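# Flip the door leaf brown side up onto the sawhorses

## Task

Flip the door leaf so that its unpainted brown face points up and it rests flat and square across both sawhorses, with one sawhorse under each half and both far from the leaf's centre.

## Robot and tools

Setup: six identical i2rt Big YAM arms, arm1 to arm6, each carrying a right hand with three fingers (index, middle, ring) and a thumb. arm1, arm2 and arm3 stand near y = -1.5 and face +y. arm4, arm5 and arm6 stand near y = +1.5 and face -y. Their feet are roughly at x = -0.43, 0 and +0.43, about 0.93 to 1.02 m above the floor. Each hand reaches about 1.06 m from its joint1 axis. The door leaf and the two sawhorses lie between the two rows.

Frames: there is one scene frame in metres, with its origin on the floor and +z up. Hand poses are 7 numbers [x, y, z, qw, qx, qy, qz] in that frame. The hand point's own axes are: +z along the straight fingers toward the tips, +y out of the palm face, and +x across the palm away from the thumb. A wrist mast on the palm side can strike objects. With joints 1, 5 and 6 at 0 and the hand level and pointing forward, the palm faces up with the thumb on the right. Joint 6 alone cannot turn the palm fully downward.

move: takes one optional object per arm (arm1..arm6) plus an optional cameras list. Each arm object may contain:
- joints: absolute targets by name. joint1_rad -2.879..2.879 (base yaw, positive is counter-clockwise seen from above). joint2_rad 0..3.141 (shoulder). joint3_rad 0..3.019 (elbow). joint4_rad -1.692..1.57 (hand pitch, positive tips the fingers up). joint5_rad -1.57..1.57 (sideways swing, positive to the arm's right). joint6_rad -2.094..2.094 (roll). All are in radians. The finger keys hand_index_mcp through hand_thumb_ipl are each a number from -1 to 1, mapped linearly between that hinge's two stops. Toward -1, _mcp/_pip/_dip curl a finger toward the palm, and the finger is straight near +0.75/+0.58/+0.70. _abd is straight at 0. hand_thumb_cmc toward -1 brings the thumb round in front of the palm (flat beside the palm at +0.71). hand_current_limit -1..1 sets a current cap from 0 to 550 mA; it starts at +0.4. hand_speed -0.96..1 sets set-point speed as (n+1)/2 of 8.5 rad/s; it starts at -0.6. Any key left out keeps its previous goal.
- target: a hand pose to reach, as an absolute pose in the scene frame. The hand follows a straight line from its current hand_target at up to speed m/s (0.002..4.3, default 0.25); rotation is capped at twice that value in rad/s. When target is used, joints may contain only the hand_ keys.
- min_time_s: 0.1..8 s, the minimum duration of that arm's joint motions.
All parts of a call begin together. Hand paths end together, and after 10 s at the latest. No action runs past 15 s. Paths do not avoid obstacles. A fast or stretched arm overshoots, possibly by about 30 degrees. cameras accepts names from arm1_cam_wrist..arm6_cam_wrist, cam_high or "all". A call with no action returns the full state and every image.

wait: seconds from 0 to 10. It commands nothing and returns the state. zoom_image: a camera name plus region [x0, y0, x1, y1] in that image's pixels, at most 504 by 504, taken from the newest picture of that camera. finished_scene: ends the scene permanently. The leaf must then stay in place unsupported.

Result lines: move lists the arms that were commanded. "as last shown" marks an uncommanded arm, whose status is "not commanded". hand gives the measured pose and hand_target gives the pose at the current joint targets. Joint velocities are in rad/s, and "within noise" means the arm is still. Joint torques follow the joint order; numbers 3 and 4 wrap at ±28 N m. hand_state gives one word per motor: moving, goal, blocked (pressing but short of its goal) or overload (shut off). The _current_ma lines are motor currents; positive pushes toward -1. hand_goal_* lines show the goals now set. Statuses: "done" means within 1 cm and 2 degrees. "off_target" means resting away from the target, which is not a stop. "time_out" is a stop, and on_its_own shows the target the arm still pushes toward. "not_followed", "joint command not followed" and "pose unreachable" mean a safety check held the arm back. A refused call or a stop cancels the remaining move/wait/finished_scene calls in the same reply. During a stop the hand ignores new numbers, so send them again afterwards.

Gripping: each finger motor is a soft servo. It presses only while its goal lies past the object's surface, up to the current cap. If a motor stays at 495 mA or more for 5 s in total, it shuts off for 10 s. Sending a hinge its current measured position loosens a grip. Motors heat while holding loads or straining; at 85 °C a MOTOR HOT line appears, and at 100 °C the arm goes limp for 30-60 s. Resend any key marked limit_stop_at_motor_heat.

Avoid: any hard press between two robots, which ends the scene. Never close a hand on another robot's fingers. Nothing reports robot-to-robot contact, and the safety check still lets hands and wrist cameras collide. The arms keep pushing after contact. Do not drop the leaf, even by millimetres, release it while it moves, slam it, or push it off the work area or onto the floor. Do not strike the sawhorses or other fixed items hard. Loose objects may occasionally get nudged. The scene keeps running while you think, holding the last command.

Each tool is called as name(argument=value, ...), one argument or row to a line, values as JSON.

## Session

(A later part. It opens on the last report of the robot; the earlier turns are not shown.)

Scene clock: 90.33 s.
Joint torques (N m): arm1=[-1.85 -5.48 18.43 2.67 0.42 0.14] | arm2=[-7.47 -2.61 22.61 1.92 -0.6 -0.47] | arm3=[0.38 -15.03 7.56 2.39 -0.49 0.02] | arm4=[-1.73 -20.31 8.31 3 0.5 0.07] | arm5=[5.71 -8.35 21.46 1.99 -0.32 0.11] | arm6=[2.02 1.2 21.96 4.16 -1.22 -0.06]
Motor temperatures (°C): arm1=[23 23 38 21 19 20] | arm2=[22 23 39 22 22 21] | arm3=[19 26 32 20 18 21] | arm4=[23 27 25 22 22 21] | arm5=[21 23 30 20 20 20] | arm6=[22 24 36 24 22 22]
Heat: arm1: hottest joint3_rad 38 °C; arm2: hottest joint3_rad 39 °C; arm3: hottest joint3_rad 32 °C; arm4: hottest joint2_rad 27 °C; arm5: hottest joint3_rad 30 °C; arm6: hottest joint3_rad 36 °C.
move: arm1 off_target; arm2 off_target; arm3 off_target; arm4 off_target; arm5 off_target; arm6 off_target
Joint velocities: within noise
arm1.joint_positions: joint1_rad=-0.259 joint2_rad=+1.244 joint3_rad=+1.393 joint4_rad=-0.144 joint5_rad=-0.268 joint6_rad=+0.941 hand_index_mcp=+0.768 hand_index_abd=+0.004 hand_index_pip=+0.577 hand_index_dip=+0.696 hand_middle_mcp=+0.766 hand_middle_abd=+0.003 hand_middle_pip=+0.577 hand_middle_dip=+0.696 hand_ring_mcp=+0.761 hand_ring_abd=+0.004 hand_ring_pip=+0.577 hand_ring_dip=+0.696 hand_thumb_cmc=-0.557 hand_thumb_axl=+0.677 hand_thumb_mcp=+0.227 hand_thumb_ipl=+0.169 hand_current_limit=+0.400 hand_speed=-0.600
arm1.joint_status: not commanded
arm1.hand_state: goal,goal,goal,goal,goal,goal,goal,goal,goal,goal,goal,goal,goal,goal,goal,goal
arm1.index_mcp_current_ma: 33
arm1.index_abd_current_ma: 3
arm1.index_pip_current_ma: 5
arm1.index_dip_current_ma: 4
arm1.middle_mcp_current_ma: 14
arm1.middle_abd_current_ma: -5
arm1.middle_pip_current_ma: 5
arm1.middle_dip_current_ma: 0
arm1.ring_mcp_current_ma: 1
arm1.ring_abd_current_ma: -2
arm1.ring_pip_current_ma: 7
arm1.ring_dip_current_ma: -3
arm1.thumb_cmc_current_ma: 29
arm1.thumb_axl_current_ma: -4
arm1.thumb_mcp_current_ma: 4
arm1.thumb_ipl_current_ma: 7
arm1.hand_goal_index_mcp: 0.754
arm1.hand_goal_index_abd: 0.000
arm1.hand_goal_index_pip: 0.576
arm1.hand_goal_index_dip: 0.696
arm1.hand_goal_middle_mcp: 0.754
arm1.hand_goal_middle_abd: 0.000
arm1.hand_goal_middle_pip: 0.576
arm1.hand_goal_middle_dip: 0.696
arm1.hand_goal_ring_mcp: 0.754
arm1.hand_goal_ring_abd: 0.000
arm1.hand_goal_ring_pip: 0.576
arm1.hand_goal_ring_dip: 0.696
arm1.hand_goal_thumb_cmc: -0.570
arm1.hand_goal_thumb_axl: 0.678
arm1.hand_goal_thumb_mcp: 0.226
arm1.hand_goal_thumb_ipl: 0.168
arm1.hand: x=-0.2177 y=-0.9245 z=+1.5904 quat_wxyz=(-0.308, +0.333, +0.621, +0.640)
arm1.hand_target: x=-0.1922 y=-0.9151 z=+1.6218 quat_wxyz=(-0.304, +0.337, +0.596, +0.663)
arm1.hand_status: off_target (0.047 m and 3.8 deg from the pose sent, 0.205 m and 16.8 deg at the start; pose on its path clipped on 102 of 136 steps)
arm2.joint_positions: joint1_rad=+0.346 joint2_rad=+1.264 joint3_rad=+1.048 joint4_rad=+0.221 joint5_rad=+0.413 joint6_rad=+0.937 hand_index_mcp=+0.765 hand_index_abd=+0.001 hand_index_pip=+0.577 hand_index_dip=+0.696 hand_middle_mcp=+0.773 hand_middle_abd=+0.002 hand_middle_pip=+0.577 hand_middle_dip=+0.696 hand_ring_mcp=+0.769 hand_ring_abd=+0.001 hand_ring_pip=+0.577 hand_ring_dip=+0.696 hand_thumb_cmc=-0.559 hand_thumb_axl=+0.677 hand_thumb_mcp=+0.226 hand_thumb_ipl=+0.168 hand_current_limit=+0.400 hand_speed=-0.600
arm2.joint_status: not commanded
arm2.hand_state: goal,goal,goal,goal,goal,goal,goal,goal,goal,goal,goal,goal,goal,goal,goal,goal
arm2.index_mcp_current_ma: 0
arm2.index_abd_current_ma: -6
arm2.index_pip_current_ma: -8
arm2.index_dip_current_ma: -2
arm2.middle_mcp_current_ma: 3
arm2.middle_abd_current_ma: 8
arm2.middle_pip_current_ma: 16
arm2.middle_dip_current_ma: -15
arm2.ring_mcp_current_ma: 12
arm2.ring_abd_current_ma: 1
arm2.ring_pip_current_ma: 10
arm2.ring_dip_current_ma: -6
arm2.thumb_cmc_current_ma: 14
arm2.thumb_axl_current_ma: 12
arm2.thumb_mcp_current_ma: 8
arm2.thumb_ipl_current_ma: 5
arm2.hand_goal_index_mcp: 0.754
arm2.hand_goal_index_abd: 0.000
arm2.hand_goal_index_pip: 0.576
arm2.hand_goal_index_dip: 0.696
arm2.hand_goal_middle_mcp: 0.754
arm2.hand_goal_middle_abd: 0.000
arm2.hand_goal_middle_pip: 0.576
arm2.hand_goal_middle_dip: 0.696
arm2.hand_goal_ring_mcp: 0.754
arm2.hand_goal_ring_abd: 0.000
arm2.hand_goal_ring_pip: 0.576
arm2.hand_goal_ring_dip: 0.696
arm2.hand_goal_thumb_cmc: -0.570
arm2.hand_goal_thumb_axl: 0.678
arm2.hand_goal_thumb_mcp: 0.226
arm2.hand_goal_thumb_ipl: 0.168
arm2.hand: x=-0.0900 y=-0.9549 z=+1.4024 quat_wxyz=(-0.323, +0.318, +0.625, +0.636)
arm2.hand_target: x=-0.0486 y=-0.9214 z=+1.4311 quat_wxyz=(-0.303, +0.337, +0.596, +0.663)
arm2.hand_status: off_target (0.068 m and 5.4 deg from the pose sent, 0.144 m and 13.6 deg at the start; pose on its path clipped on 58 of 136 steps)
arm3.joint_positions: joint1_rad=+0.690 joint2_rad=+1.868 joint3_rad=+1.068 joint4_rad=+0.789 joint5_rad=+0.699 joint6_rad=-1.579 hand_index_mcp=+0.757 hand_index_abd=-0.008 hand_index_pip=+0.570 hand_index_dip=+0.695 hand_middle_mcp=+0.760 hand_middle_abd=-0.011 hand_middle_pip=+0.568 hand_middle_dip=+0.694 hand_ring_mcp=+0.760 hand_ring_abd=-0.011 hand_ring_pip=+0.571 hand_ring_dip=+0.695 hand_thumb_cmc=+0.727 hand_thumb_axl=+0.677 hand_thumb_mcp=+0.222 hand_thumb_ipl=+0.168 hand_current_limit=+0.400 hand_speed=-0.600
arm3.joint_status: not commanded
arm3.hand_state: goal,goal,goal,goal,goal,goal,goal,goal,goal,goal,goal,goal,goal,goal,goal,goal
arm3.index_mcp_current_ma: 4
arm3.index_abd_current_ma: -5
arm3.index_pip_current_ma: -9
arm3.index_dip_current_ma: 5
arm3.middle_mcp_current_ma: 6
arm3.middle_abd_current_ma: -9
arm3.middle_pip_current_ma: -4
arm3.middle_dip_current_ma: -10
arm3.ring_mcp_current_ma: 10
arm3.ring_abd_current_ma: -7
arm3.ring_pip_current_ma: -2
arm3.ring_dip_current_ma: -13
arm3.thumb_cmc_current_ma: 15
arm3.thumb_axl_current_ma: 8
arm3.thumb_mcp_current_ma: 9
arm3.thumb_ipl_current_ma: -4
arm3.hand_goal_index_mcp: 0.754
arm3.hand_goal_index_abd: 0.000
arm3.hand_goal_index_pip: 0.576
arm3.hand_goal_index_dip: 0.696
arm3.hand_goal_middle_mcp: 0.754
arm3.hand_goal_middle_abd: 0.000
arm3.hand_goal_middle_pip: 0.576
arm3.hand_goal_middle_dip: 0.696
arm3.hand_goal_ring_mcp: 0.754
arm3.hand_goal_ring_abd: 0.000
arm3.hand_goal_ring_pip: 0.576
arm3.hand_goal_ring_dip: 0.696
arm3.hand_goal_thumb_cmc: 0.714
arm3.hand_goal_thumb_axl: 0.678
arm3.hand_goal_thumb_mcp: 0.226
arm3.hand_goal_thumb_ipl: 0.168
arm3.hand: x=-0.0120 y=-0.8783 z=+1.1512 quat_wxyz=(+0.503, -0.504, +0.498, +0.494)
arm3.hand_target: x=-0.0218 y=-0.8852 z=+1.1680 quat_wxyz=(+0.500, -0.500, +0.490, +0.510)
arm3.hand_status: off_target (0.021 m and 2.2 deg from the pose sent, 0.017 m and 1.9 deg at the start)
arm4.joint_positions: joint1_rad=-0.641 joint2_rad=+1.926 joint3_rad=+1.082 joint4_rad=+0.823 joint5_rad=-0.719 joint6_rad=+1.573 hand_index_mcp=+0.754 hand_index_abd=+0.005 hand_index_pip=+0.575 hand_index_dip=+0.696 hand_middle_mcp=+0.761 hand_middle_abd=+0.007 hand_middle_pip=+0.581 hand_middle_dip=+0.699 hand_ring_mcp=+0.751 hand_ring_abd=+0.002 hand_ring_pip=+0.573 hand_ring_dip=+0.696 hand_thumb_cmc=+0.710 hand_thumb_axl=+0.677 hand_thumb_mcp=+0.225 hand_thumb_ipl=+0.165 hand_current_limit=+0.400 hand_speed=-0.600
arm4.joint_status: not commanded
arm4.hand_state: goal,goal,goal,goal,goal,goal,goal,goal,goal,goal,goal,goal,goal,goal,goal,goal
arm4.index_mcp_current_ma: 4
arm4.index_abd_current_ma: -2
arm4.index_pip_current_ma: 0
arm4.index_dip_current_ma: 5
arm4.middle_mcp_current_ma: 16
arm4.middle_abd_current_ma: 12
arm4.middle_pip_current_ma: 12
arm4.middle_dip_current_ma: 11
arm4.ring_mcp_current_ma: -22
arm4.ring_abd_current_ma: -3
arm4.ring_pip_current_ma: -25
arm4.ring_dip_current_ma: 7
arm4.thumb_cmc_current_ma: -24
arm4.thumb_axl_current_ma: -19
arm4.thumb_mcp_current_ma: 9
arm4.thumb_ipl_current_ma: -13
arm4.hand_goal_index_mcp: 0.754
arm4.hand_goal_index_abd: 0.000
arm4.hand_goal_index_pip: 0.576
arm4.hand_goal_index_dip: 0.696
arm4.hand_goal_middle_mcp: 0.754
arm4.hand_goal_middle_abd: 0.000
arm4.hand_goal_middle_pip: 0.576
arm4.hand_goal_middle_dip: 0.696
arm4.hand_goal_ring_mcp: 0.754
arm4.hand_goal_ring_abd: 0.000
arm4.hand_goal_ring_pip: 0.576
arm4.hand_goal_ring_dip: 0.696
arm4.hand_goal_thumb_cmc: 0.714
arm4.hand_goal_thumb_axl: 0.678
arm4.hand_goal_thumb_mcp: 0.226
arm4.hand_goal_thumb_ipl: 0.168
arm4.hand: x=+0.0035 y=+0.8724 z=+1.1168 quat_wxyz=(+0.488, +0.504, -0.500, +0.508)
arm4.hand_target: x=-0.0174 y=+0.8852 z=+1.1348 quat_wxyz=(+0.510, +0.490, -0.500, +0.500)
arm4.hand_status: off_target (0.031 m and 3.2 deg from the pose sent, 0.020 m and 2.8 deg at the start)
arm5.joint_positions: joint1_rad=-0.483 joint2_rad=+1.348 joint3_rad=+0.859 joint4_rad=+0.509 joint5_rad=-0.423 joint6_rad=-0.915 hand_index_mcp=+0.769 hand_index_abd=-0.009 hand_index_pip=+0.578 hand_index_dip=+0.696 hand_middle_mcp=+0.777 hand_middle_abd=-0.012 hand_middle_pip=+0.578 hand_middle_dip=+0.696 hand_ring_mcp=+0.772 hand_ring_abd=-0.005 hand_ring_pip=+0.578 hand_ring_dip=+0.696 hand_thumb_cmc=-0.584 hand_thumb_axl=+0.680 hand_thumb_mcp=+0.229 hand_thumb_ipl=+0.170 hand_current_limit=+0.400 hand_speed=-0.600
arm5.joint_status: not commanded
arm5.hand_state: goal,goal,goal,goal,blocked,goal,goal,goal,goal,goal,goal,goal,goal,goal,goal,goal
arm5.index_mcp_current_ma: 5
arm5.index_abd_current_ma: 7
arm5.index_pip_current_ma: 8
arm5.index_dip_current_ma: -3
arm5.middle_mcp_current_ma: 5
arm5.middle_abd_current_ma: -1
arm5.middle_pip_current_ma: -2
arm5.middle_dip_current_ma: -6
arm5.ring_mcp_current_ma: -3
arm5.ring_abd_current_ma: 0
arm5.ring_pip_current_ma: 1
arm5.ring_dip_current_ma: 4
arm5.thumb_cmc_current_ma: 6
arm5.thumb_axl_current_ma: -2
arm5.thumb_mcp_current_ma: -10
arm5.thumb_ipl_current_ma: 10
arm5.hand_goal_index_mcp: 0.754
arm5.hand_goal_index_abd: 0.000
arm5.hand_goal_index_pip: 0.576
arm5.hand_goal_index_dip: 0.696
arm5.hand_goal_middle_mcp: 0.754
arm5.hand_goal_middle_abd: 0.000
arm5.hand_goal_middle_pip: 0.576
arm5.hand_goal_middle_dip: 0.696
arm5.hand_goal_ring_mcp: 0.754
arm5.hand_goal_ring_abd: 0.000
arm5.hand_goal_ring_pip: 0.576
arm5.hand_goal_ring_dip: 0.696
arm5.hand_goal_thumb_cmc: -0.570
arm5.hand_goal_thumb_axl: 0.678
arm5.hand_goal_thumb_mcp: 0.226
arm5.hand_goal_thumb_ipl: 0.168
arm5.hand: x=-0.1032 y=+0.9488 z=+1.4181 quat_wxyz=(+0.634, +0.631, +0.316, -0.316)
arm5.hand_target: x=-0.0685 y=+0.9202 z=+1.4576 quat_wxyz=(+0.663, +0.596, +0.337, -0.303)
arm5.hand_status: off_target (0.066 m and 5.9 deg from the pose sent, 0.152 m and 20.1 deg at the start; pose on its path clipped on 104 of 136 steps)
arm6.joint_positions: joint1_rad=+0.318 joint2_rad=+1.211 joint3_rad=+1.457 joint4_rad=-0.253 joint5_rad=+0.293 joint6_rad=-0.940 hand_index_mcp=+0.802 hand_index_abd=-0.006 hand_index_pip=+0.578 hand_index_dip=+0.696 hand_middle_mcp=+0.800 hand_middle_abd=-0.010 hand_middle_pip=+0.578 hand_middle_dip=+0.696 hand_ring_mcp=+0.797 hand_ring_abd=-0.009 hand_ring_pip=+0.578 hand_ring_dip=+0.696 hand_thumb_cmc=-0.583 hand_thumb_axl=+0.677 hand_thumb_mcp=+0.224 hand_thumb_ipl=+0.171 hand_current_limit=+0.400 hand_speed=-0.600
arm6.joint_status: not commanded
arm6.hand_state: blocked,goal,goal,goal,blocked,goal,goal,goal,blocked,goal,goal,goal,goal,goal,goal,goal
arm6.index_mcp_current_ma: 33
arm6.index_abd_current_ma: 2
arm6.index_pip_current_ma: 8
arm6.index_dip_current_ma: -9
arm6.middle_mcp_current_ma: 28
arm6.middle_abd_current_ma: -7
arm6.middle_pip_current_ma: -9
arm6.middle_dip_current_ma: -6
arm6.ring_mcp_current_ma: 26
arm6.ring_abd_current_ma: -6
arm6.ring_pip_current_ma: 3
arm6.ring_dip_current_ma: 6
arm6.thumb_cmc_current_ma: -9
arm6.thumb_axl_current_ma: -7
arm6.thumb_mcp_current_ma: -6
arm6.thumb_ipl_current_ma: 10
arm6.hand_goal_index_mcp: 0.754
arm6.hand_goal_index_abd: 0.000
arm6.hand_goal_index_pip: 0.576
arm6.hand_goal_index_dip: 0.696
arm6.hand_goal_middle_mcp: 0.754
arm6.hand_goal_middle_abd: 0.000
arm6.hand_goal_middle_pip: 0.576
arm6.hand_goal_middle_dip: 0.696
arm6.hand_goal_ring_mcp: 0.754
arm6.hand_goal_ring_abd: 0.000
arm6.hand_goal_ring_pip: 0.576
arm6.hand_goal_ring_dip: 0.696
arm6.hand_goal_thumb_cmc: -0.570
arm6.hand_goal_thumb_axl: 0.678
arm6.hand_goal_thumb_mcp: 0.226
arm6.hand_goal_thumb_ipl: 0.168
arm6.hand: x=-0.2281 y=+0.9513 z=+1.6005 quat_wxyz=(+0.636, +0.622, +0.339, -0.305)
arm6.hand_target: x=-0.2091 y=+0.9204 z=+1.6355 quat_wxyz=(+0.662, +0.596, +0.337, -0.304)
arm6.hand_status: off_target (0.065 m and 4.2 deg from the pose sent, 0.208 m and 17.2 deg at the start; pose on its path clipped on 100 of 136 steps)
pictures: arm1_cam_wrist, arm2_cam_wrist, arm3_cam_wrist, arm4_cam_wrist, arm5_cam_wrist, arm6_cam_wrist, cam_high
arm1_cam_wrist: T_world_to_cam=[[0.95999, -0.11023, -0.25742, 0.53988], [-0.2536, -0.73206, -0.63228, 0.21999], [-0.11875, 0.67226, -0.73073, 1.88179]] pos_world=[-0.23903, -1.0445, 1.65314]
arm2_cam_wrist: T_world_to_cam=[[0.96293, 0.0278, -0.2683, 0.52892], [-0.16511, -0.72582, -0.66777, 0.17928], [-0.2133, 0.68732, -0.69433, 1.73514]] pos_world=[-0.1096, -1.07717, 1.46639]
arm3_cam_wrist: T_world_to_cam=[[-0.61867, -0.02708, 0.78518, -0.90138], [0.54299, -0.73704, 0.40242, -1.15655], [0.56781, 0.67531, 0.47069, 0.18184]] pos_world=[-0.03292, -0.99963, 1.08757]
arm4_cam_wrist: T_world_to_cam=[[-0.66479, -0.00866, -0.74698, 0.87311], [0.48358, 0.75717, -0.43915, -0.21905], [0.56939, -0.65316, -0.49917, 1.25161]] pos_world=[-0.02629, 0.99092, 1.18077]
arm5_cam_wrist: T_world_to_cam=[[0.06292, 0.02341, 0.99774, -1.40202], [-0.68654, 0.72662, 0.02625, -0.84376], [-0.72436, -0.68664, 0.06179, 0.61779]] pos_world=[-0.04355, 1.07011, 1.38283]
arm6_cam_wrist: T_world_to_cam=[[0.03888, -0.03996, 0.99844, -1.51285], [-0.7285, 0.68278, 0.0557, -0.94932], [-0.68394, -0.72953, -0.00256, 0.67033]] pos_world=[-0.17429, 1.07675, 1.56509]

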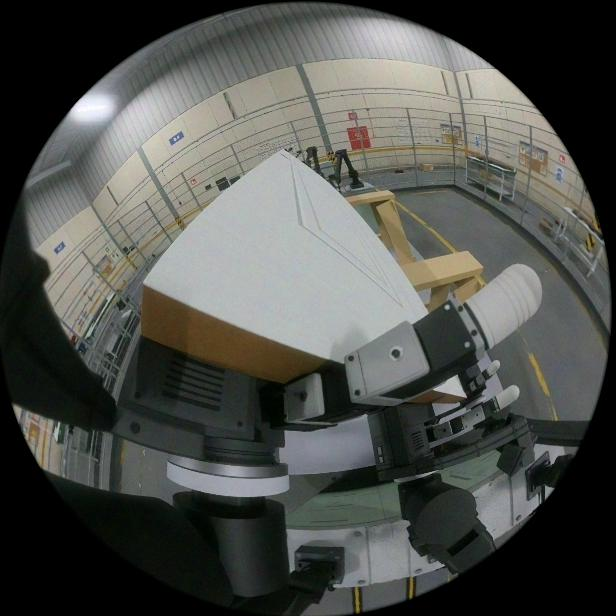

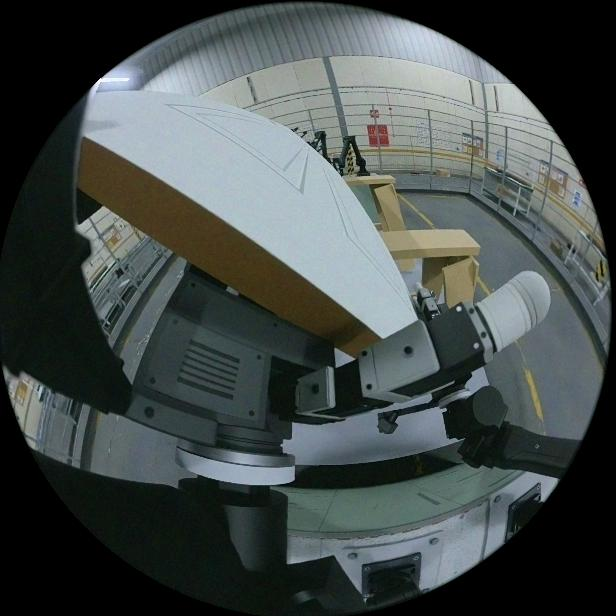

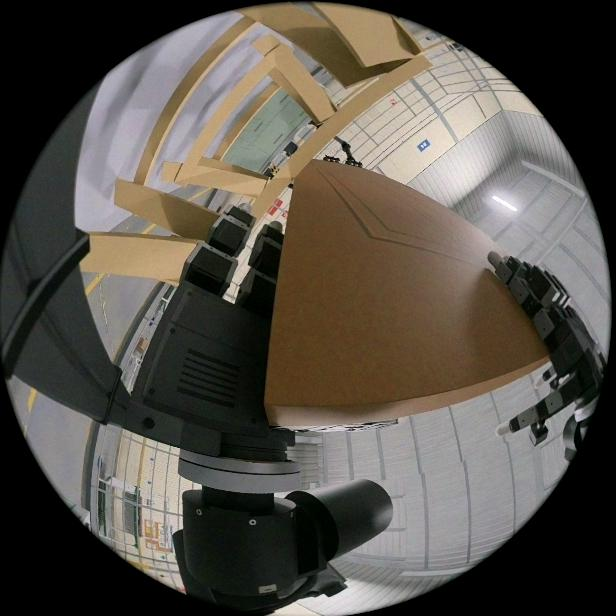

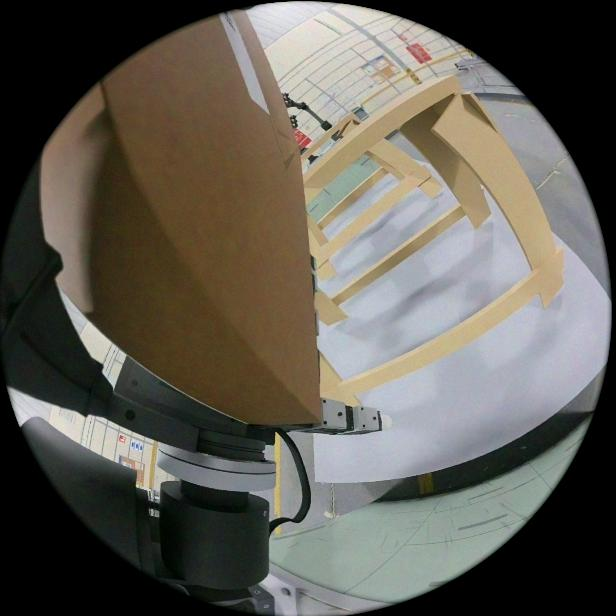

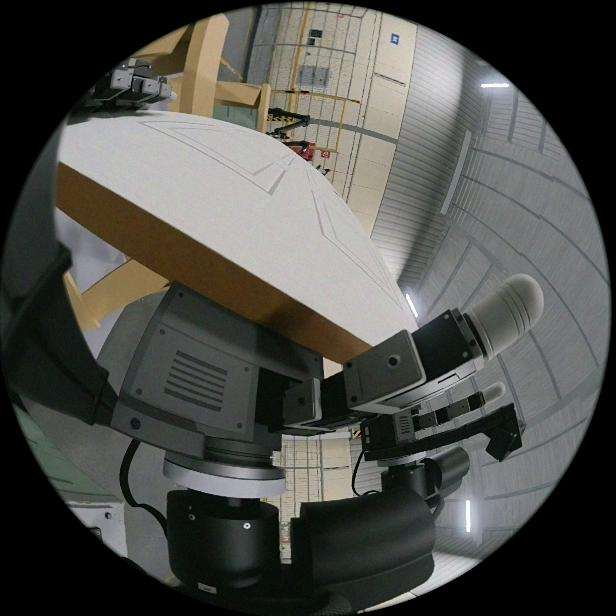

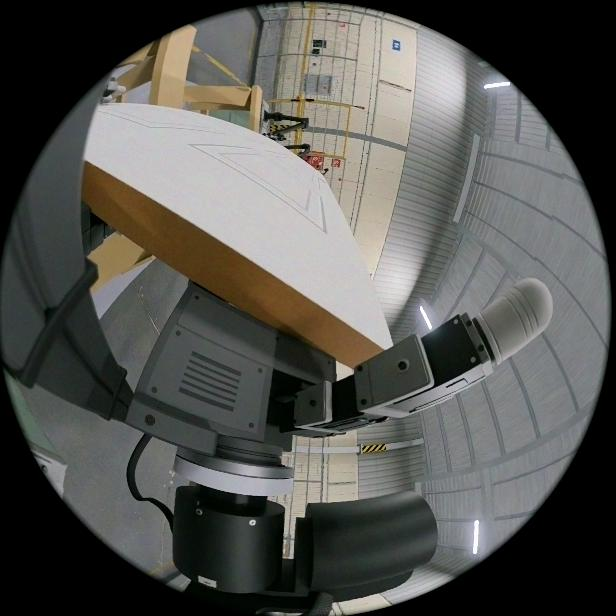

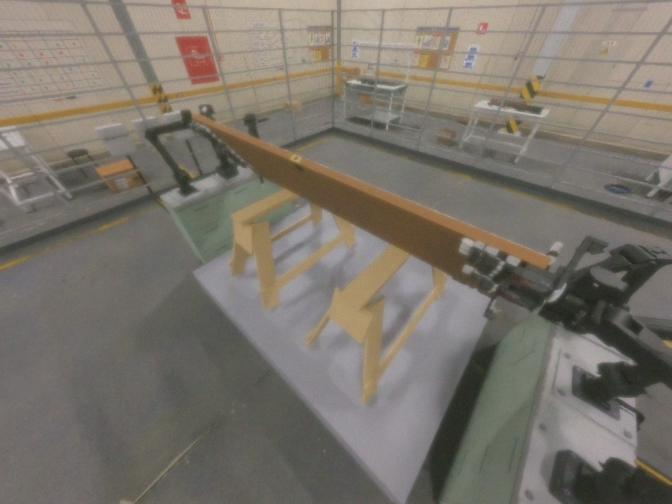

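move(
  arm1={"target": [-0.018, -0.91, 1.66, -0.420, 0.4505, 0.5378, 0.5766], "speed": 0.05},
  arm2={"target": [0.038, -0.90, 1.437, -0.420, 0.4505, 0.5378, 0.5766], "speed": 0.05},
  arm5={"target": [0.030, 0.90, 1.467, 0.5766, 0.5378, 0.4505, -0.420], "speed": 0.05},
  arm6={"target": [-0.024, 0.90, 1.685, 0.5766, 0.5378, 0.4505, -0.420], "speed": 0.05},
  cameras=["all"],
)

Scene clock: 100.40 s.
Joint torques (N m): arm1=[1.55 -10.7 14.38 1.99 -0.12 0.02] | arm2=[-0.73 -6.18 20.55 1.66 -0.64 -0.38] | arm3=[0.56 -14.8 7.79 2.41 -0.62 0.06] | arm4=[-2.32 -20.37 8.79 3.02 0.62 -0.04] | arm5=[1.79 -9.82 18.18 1.74 0.08 0.03] | arm6=[0.97 -8.64 14.91 3.06 -0.53 0.09]
Motor temperatures (°C): arm1=[23 23 39 20 19 20] | arm2=[22 22 41 22 22 21] | arm3=[19 27 31 20 18 21] | arm4=[23 27 24 22 22 21] | arm5=[21 22 32 20 20 20] | arm6=[22 24 37 24 21 22]
Heat: arm1: hottest joint3_rad 39 °C; arm2: hottest joint3_rad 41 °C; arm3: hottest joint3_rad 31 °C; arm4: hottest joint2_rad 27 °C; arm5: hottest joint3_rad 32 °C; arm6: hottest joint3_rad 37 °C.
move: arm1 off_target; arm2 off_target; arm5 off_target; arm6 off_target
Joint velocities: within noise
arm1.joint_positions: joint1_rad=-0.616 joint2_rad=+1.554 joint3_rad=+1.968 joint4_rad=-0.411 joint5_rad=-0.583 joint6_rad=+1.330 hand_index_mcp=+0.776 hand_index_abd=+0.014 hand_index_pip=+0.585 hand_index_dip=+0.698 hand_middle_mcp=+0.775 hand_middle_abd=+0.011 hand_middle_pip=+0.586 hand_middle_dip=+0.697 hand_ring_mcp=+0.772 hand_ring_abd=+0.013 hand_ring_pip=+0.587 hand_ring_dip=+0.698 hand_thumb_cmc=-0.548 hand_thumb_axl=+0.676 hand_thumb_mcp=+0.225 hand_thumb_ipl=+0.170 hand_current_limit=+0.400 hand_speed=-0.600
arm1.joint_status: not commanded
arm1.hand_state: blocked,goal,goal,goal,blocked,goal,goal,goal,goal,goal,goal,goal,blocked,goal,moving,goal
arm1.index_mcp_current_ma: 45
arm1.index_abd_current_ma: 9
arm1.index_pip_current_ma: 4
arm1.index_dip_current_ma: 3
arm1.middle_mcp_current_ma: 28
arm1.middle_abd_current_ma: -12
arm1.middle_pip_current_ma: 24
arm1.middle_dip_current_ma: 3
arm1.ring_mcp_current_ma: 32
arm1.ring_abd_current_ma: 27
arm1.ring_pip_current_ma: 14
arm1.ring_dip_current_ma: -11
arm1.thumb_cmc_current_ma: 31
arm1.thumb_axl_current_ma: -8
arm1.thumb_mcp_current_ma: -10
arm1.thumb_ipl_current_ma: 12
arm1.hand_goal_index_mcp: 0.754
arm1.hand_goal_index_abd: 0.000
arm1.hand_goal_index_pip: 0.576
arm1.hand_goal_index_dip: 0.696
arm1.hand_goal_middle_mcp: 0.754
arm1.hand_goal_middle_abd: 0.000
arm1.hand_goal_middle_pip: 0.576
arm1.hand_goal_middle_dip: 0.696
arm1.hand_goal_ring_mcp: 0.754
arm1.hand_goal_ring_abd: 0.000
arm1.hand_goal_ring_pip: 0.576
arm1.hand_goal_ring_dip: 0.696
arm1.hand_goal_thumb_cmc: -0.570
arm1.hand_goal_thumb_axl: 0.678
arm1.hand_goal_thumb_mcp: 0.226
arm1.hand_goal_thumb_ipl: 0.168
arm1.hand: x=-0.0181 y=-0.9275 z=+1.6526 quat_wxyz=(-0.413, +0.458, +0.536, +0.576)
arm1.hand_target: x=-0.0187 y=-0.9110 z=+1.6589 quat_wxyz=(-0.420, +0.450, +0.537, +0.577)
arm1.hand_status: off_target (0.019 m and 1.1 deg from the pose sent, 0.212 m and 22.2 deg at the start)
arm2.joint_positions: joint1_rad=+0.083 joint2_rad=+1.274 joint3_rad=+1.177 joint4_rad=+0.051 joint5_rad=+0.209 joint6_rad=+1.329 hand_index_mcp=+0.764 hand_index_abd=+0.006 hand_index_pip=+0.580 hand_index_dip=+0.696 hand_middle_mcp=+0.761 hand_middle_abd=+0.008 hand_middle_pip=+0.578 hand_middle_dip=+0.696 hand_ring_mcp=+0.762 hand_ring_abd=+0.006 hand_ring_pip=+0.578 hand_ring_dip=+0.696 hand_thumb_cmc=-0.542 hand_thumb_axl=+0.647 hand_thumb_mcp=+0.220 hand_thumb_ipl=+0.173 hand_current_limit=+0.400 hand_speed=-0.600
arm2.joint_status: not commanded
arm2.hand_state: goal,goal,goal,goal,goal,goal,goal,goal,goal,goal,goal,goal,blocked,blocked,moving,moving
arm2.index_mcp_current_ma: 0
arm2.index_abd_current_ma: -14
arm2.index_pip_current_ma: -2
arm2.index_dip_current_ma: -10
arm2.middle_mcp_current_ma: 3
arm2.middle_abd_current_ma: 11
arm2.middle_pip_current_ma: 4
arm2.middle_dip_current_ma: -6
arm2.ring_mcp_current_ma: 13
arm2.ring_abd_current_ma: -8
arm2.ring_pip_current_ma: 8
arm2.ring_dip_current_ma: -1
arm2.thumb_cmc_current_ma: 10
arm2.thumb_axl_current_ma: -17
arm2.thumb_mcp_current_ma: 8
arm2.thumb_ipl_current_ma: 3
arm2.hand_goal_index_mcp: 0.754
arm2.hand_goal_index_abd: 0.000
arm2.hand_goal_index_pip: 0.576
arm2.hand_goal_index_dip: 0.696
arm2.hand_goal_middle_mcp: 0.754
arm2.hand_goal_middle_abd: 0.000
arm2.hand_goal_middle_pip: 0.576
arm2.hand_goal_middle_dip: 0.696
arm2.hand_goal_ring_mcp: 0.754
arm2.hand_goal_ring_abd: 0.000
arm2.hand_goal_ring_pip: 0.576
arm2.hand_goal_ring_dip: 0.696
arm2.hand_goal_thumb_cmc: -0.570
arm2.hand_goal_thumb_axl: 0.678
arm2.hand_goal_thumb_mcp: 0.226
arm2.hand_goal_thumb_ipl: 0.168
arm2.hand: x=+0.0301 y=-0.9193 z=+1.4023 quat_wxyz=(-0.410, +0.458, +0.554, +0.561)
arm2.hand_target: x=+0.0378 y=-0.9041 z=+1.4357 quat_wxyz=(-0.420, +0.450, +0.538, +0.577)
arm2.hand_status: off_target (0.041 m and 3.0 deg from the pose sent, 0.144 m and 22.4 deg at the start)
arm3, arm4: as last shown
arm3.joint_positions: joint1_rad=+0.685 joint2_rad=+1.868 joint3_rad=+1.065 joint4_rad=+0.789 joint5_rad=+0.702 joint6_rad=-1.584 hand_index_mcp=+0.754 hand_index_abd=-0.008 hand_index_pip=+0.570 hand_index_dip=+0.695 hand_middle_mcp=+0.755 hand_middle_abd=-0.011 hand_middle_pip=+0.568 hand_middle_dip=+0.694 hand_ring_mcp=+0.757 hand_ring_abd=-0.011 hand_ring_pip=+0.571 hand_ring_dip=+0.695 hand_thumb_cmc=+0.727 hand_thumb_axl=+0.677 hand_thumb_mcp=+0.222 hand_thumb_ipl=+0.168 hand_current_limit=+0.400 hand_speed=-0.600
arm3.index_mcp_current_ma: 2
arm3.index_abd_current_ma: -2
arm3.index_pip_current_ma: -8
arm3.index_dip_current_ma: 3
arm3.middle_mcp_current_ma: -2
arm3.middle_abd_current_ma: -12
arm3.middle_pip_current_ma: 6
arm3.middle_dip_current_ma: -5
arm3.ring_mcp_current_ma: 9
arm3.ring_abd_current_ma: -6
arm3.ring_pip_current_ma: -1
arm3.ring_dip_current_ma: -9
arm3.thumb_cmc_current_ma: 14
arm3.thumb_axl_current_ma: 5
arm3.thumb_mcp_current_ma: 5
arm3.thumb_ipl_current_ma: -7
arm3.hand: x=-0.0079 y=-0.8762 z=+1.1494 quat_wxyz=(+0.507, -0.504, +0.500, +0.489)
arm3.hand_target: x=-0.0217 y=-0.8851 z=+1.1680 quat_wxyz=(+0.500, -0.500, +0.490, +0.510)
arm4.joint_positions: joint1_rad=-0.634 joint2_rad=+1.926 joint3_rad=+1.078 joint4_rad=+0.823 joint5_rad=-0.720 joint6_rad=+1.583 hand_index_mcp=+0.753 hand_index_abd=+0.005 hand_index_pip=+0.571 hand_index_dip=+0.696 hand_middle_mcp=+0.750 hand_middle_abd=+0.008 hand_middle_pip=+0.580 hand_middle_dip=+0.699 hand_ring_mcp=+0.750 hand_ring_abd=+0.002 hand_ring_pip=+0.571 hand_ring_dip=+0.696 hand_thumb_cmc=+0.710 hand_thumb_axl=+0.677 hand_thumb_mcp=+0.225 hand_thumb_ipl=+0.165 hand_current_limit=+0.400 hand_speed=-0.600
arm4.index_mcp_current_ma: 2
arm4.index_abd_current_ma: 6
arm4.index_pip_current_ma: -7
arm4.index_dip_current_ma: 3
arm4.middle_mcp_current_ma: -18
arm4.middle_abd_current_ma: 17
arm4.middle_pip_current_ma: 16
arm4.middle_dip_current_ma: 4
arm4.ring_mcp_current_ma: -27
arm4.ring_abd_current_ma: 8
arm4.ring_dip_current_ma: 5
arm4.thumb_cmc_current_ma: -28
arm4.thumb_axl_current_ma: -1
arm4.thumb_mcp_current_ma: -3
arm4.thumb_ipl_current_ma: -8
arm4.hand: x=+0.0088 y=+0.8702 z=+1.1144 quat_wxyz=(+0.482, +0.504, -0.501, +0.513)
arm4.hand_target: x=-0.0175 y=+0.8853 z=+1.1349 quat_wxyz=(+0.510, +0.490, -0.500, +0.500)
arm5.joint_positions: joint1_rad=-0.243 joint2_rad=+1.303 joint3_rad=+0.972 joint4_rad=+0.335 joint5_rad=-0.232 joint6_rad=-1.317 hand_index_mcp=+0.776 hand_index_abd=-0.009 hand_index_pip=+0.586 hand_index_dip=+0.696 hand_middle_mcp=+0.778 hand_middle_abd=-0.012 hand_middle_pip=+0.584 hand_middle_dip=+0.696 hand_ring_mcp=+0.778 hand_ring_abd=-0.006 hand_ring_pip=+0.585 hand_ring_dip=+0.697 hand_thumb_cmc=-0.606 hand_thumb_axl=+0.680 hand_thumb_mcp=+0.226 hand_thumb_ipl=+0.168 hand_current_limit=+0.400 hand_speed=-0.600
arm5.joint_status: not commanded
arm5.hand_state: blocked,goal,goal,goal,blocked,goal,goal,goal,blocked,goal,goal,goal,blocked,goal,goal,goal
arm5.index_mcp_current_ma: 11
arm5.index_abd_current_ma: 8
arm5.index_pip_current_ma: 7
arm5.index_dip_current_ma: -6
arm5.middle_mcp_current_ma: 5
arm5.middle_abd_current_ma: -2
arm5.middle_pip_current_ma: 4
arm5.middle_dip_current_ma: -6
arm5.ring_mcp_current_ma: -2
arm5.ring_abd_current_ma: -2
arm5.ring_pip_current_ma: 1
arm5.ring_dip_current_ma: 4
arm5.thumb_cmc_current_ma: -1
arm5.thumb_axl_current_ma: -1
arm5.thumb_mcp_current_ma: -9
arm5.thumb_ipl_current_ma: 6
arm5.hand_goal_index_mcp: 0.754
arm5.hand_goal_index_abd: 0.000
arm5.hand_goal_index_pip: 0.576
arm5.hand_goal_index_dip: 0.696
arm5.hand_goal_middle_mcp: 0.754
arm5.hand_goal_middle_abd: 0.000
arm5.hand_goal_middle_pip: 0.576
arm5.hand_goal_middle_dip: 0.696
arm5.hand_goal_ring_mcp: 0.754
arm5.hand_goal_ring_abd: 0.000
arm5.hand_goal_ring_pip: 0.576
arm5.hand_goal_ring_dip: 0.696
arm5.hand_goal_thumb_cmc: -0.570
arm5.hand_goal_thumb_axl: 0.678
arm5.hand_goal_thumb_mcp: 0.226
arm5.hand_goal_thumb_ipl: 0.168
arm5.hand: x=+0.0214 y=+0.9152 z=+1.4417 quat_wxyz=(+0.567, +0.550, +0.450, -0.417)
arm5.hand_target: x=+0.0299 y=+0.9025 z=+1.4663 quat_wxyz=(+0.576, +0.537, +0.450, -0.420)
arm5.hand_status: off_target (0.031 m and 1.9 deg from the pose sent, 0.150 m and 23.2 deg at the start)
arm6.joint_positions: joint1_rad=+0.620 joint2_rad=+1.626 joint3_rad=+2.179 joint4_rad=-0.560 joint5_rad=+0.577 joint6_rad=-1.327 hand_index_mcp=+0.795 hand_index_abd=-0.021 hand_index_pip=+0.590 hand_index_dip=+0.698 hand_middle_mcp=+0.794 hand_middle_abd=-0.019 hand_middle_pip=+0.591 hand_middle_dip=+0.699 hand_ring_mcp=+0.794 hand_ring_abd=-0.018 hand_ring_pip=+0.592 hand_ring_dip=+0.699 hand_thumb_cmc=-0.633 hand_thumb_axl=+0.677 hand_thumb_mcp=+0.222 hand_thumb_ipl=+0.169 hand_current_limit=+0.400 hand_speed=-0.600
arm6.joint_status: not commanded
arm6.hand_state: blocked,blocked,goal,goal,blocked,goal,goal,goal,blocked,goal,goal,goal,blocked,goal,goal,goal
arm6.index_mcp_current_ma: 27
arm6.index_abd_current_ma: -2
arm6.index_pip_current_ma: 9
arm6.index_dip_current_ma: -8
arm6.middle_mcp_current_ma: 32
arm6.middle_abd_current_ma: -10
arm6.middle_pip_current_ma: -5
arm6.middle_dip_current_ma: -9
arm6.ring_mcp_current_ma: 25
arm6.ring_abd_current_ma: -4
arm6.ring_pip_current_ma: 12
arm6.ring_dip_current_ma: 9
arm6.thumb_cmc_current_ma: -33
arm6.thumb_axl_current_ma: -10
arm6.thumb_mcp_current_ma: -5
arm6.thumb_ipl_current_ma: 13
arm6.hand_goal_index_mcp: 0.754
arm6.hand_goal_index_abd: 0.000
arm6.hand_goal_index_pip: 0.576
arm6.hand_goal_index_dip: 0.696
arm6.hand_goal_middle_mcp: 0.754
arm6.hand_goal_middle_abd: 0.000
arm6.hand_goal_middle_pip: 0.576
arm6.hand_goal_middle_dip: 0.696
arm6.hand_goal_ring_mcp: 0.754
arm6.hand_goal_ring_abd: 0.000
arm6.hand_goal_ring_pip: 0.576
arm6.hand_goal_ring_dip: 0.696
arm6.hand_goal_thumb_cmc: -0.570
arm6.hand_goal_thumb_axl: 0.678
arm6.hand_goal_thumb_mcp: 0.226
arm6.hand_goal_thumb_ipl: 0.168
arm6.hand: x=-0.0299 y=+0.9211 z=+1.6778 quat_wxyz=(+0.569, +0.541, +0.457, -0.417)
arm6.hand_target: x=-0.0256 y=+0.9018 z=+1.6828 quat_wxyz=(+0.577, +0.537, +0.450, -0.420)
arm6.hand_status: off_target (0.023 m and 1.2 deg from the pose sent, 0.227 m and 21.9 deg at the start)
pictures: arm1_cam_wrist, arm2_cam_wrist, arm3_cam_wrist, arm4_cam_wrist, arm5_cam_wrist, arm6_cam_wrist, cam_high
arm1_cam_wrist: T_world_to_cam=[[0.78601, -0.13373, -0.60358, 0.91118], [-0.50372, -0.70457, -0.49985, 0.10986], [-0.35841, 0.69692, -0.62116, 1.79038]] pos_world=[-0.01916, -1.0485, 1.717]
arm2_cam_wrist: T_world_to_cam=[[0.79269, -0.044, -0.60804, 0.82783], [-0.44091, -0.73017, -0.52197, 0.02466], [-0.42101, 0.68185, -0.5982, 1.60273]] pos_world=[0.02942, -1.03839, 1.47497]
arm3_cam_wrist: T_world_to_cam=[[-0.62408, -0.01984, 0.78111, -0.88639], [0.53355, -0.74114, 0.40747, -1.16603], [0.57082, 0.67105, 0.47312, 0.17249]] pos_world=[-0.02951, -0.99753, 1.08587]
arm4_cam_wrist: T_world_to_cam=[[-0.65556, -0.01218, -0.75505, 0.8868], [0.48257, 0.76232, -0.43128, -0.23419], [0.58084, -0.64709, -0.49387, 1.23473]] pos_world=[-0.02281, 0.98831, 1.17837]
arm5_cam_wrist: T_world_to_cam=[[0.43997, 0.03231, 0.89743, -1.3042], [-0.65755, 0.69221, 0.29745, -1.09446], [-0.6116, -0.72097, 0.3258, 0.33192]] pos_world=[0.05716, 1.03905, 1.38783]
arm6_cam_wrist: T_world_to_cam=[[0.4143, -0.01139, 0.91007, -1.46573], [-0.6692, 0.6739, 0.31308, -1.21049], [-0.61686, -0.73873, 0.27158, 0.33452]] pos_world=[0.00355, 1.04619, 1.62205]

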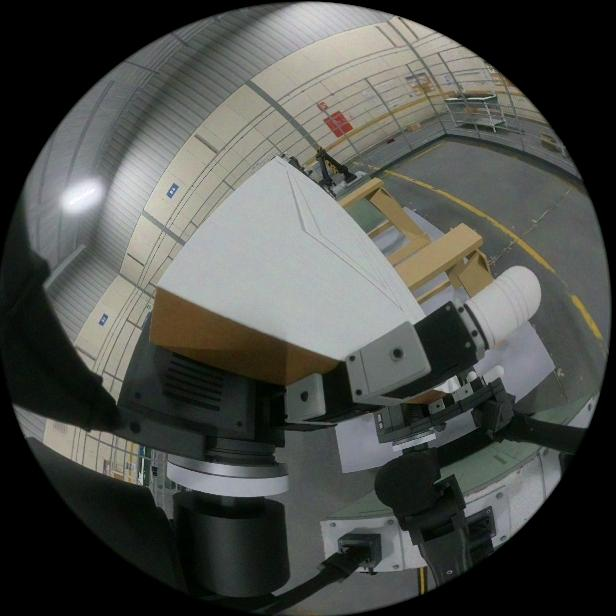

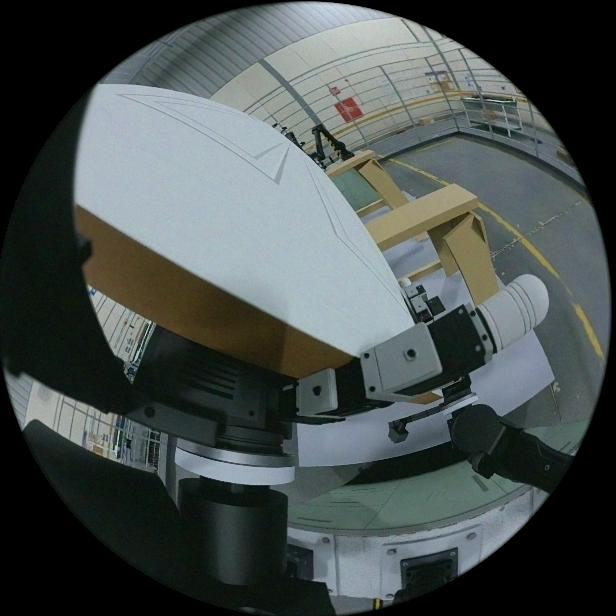

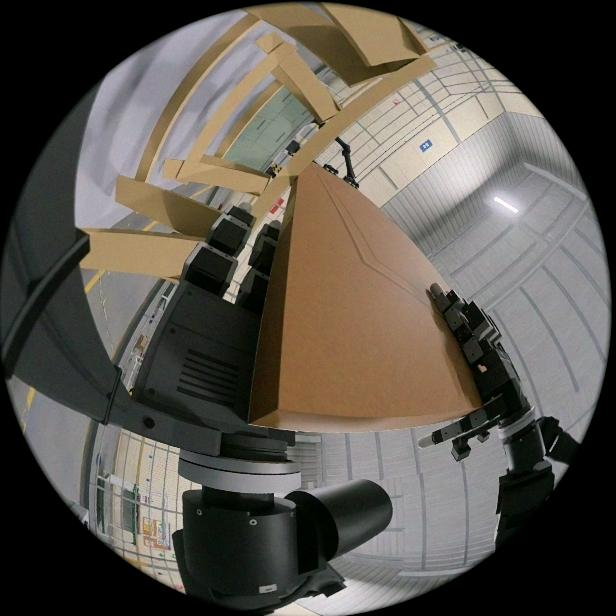

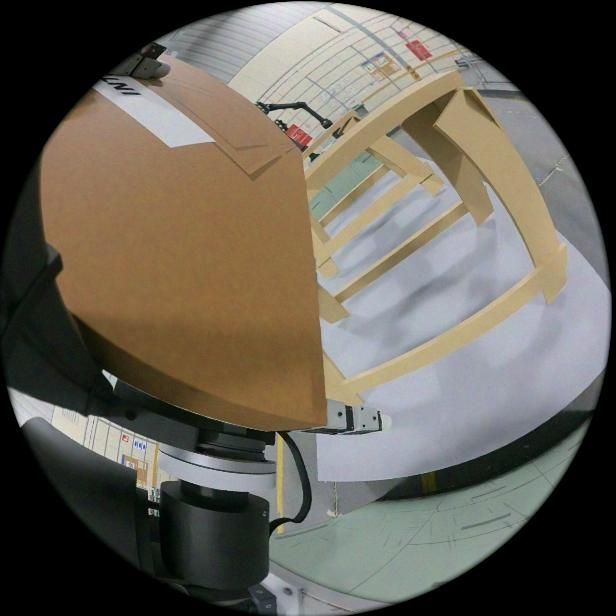

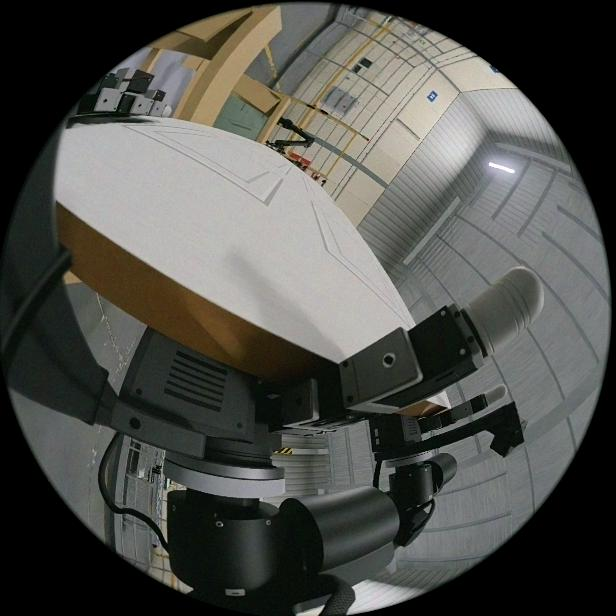

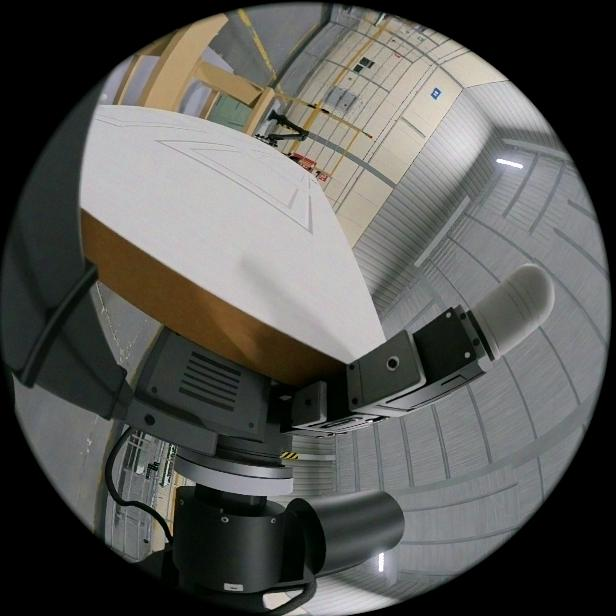

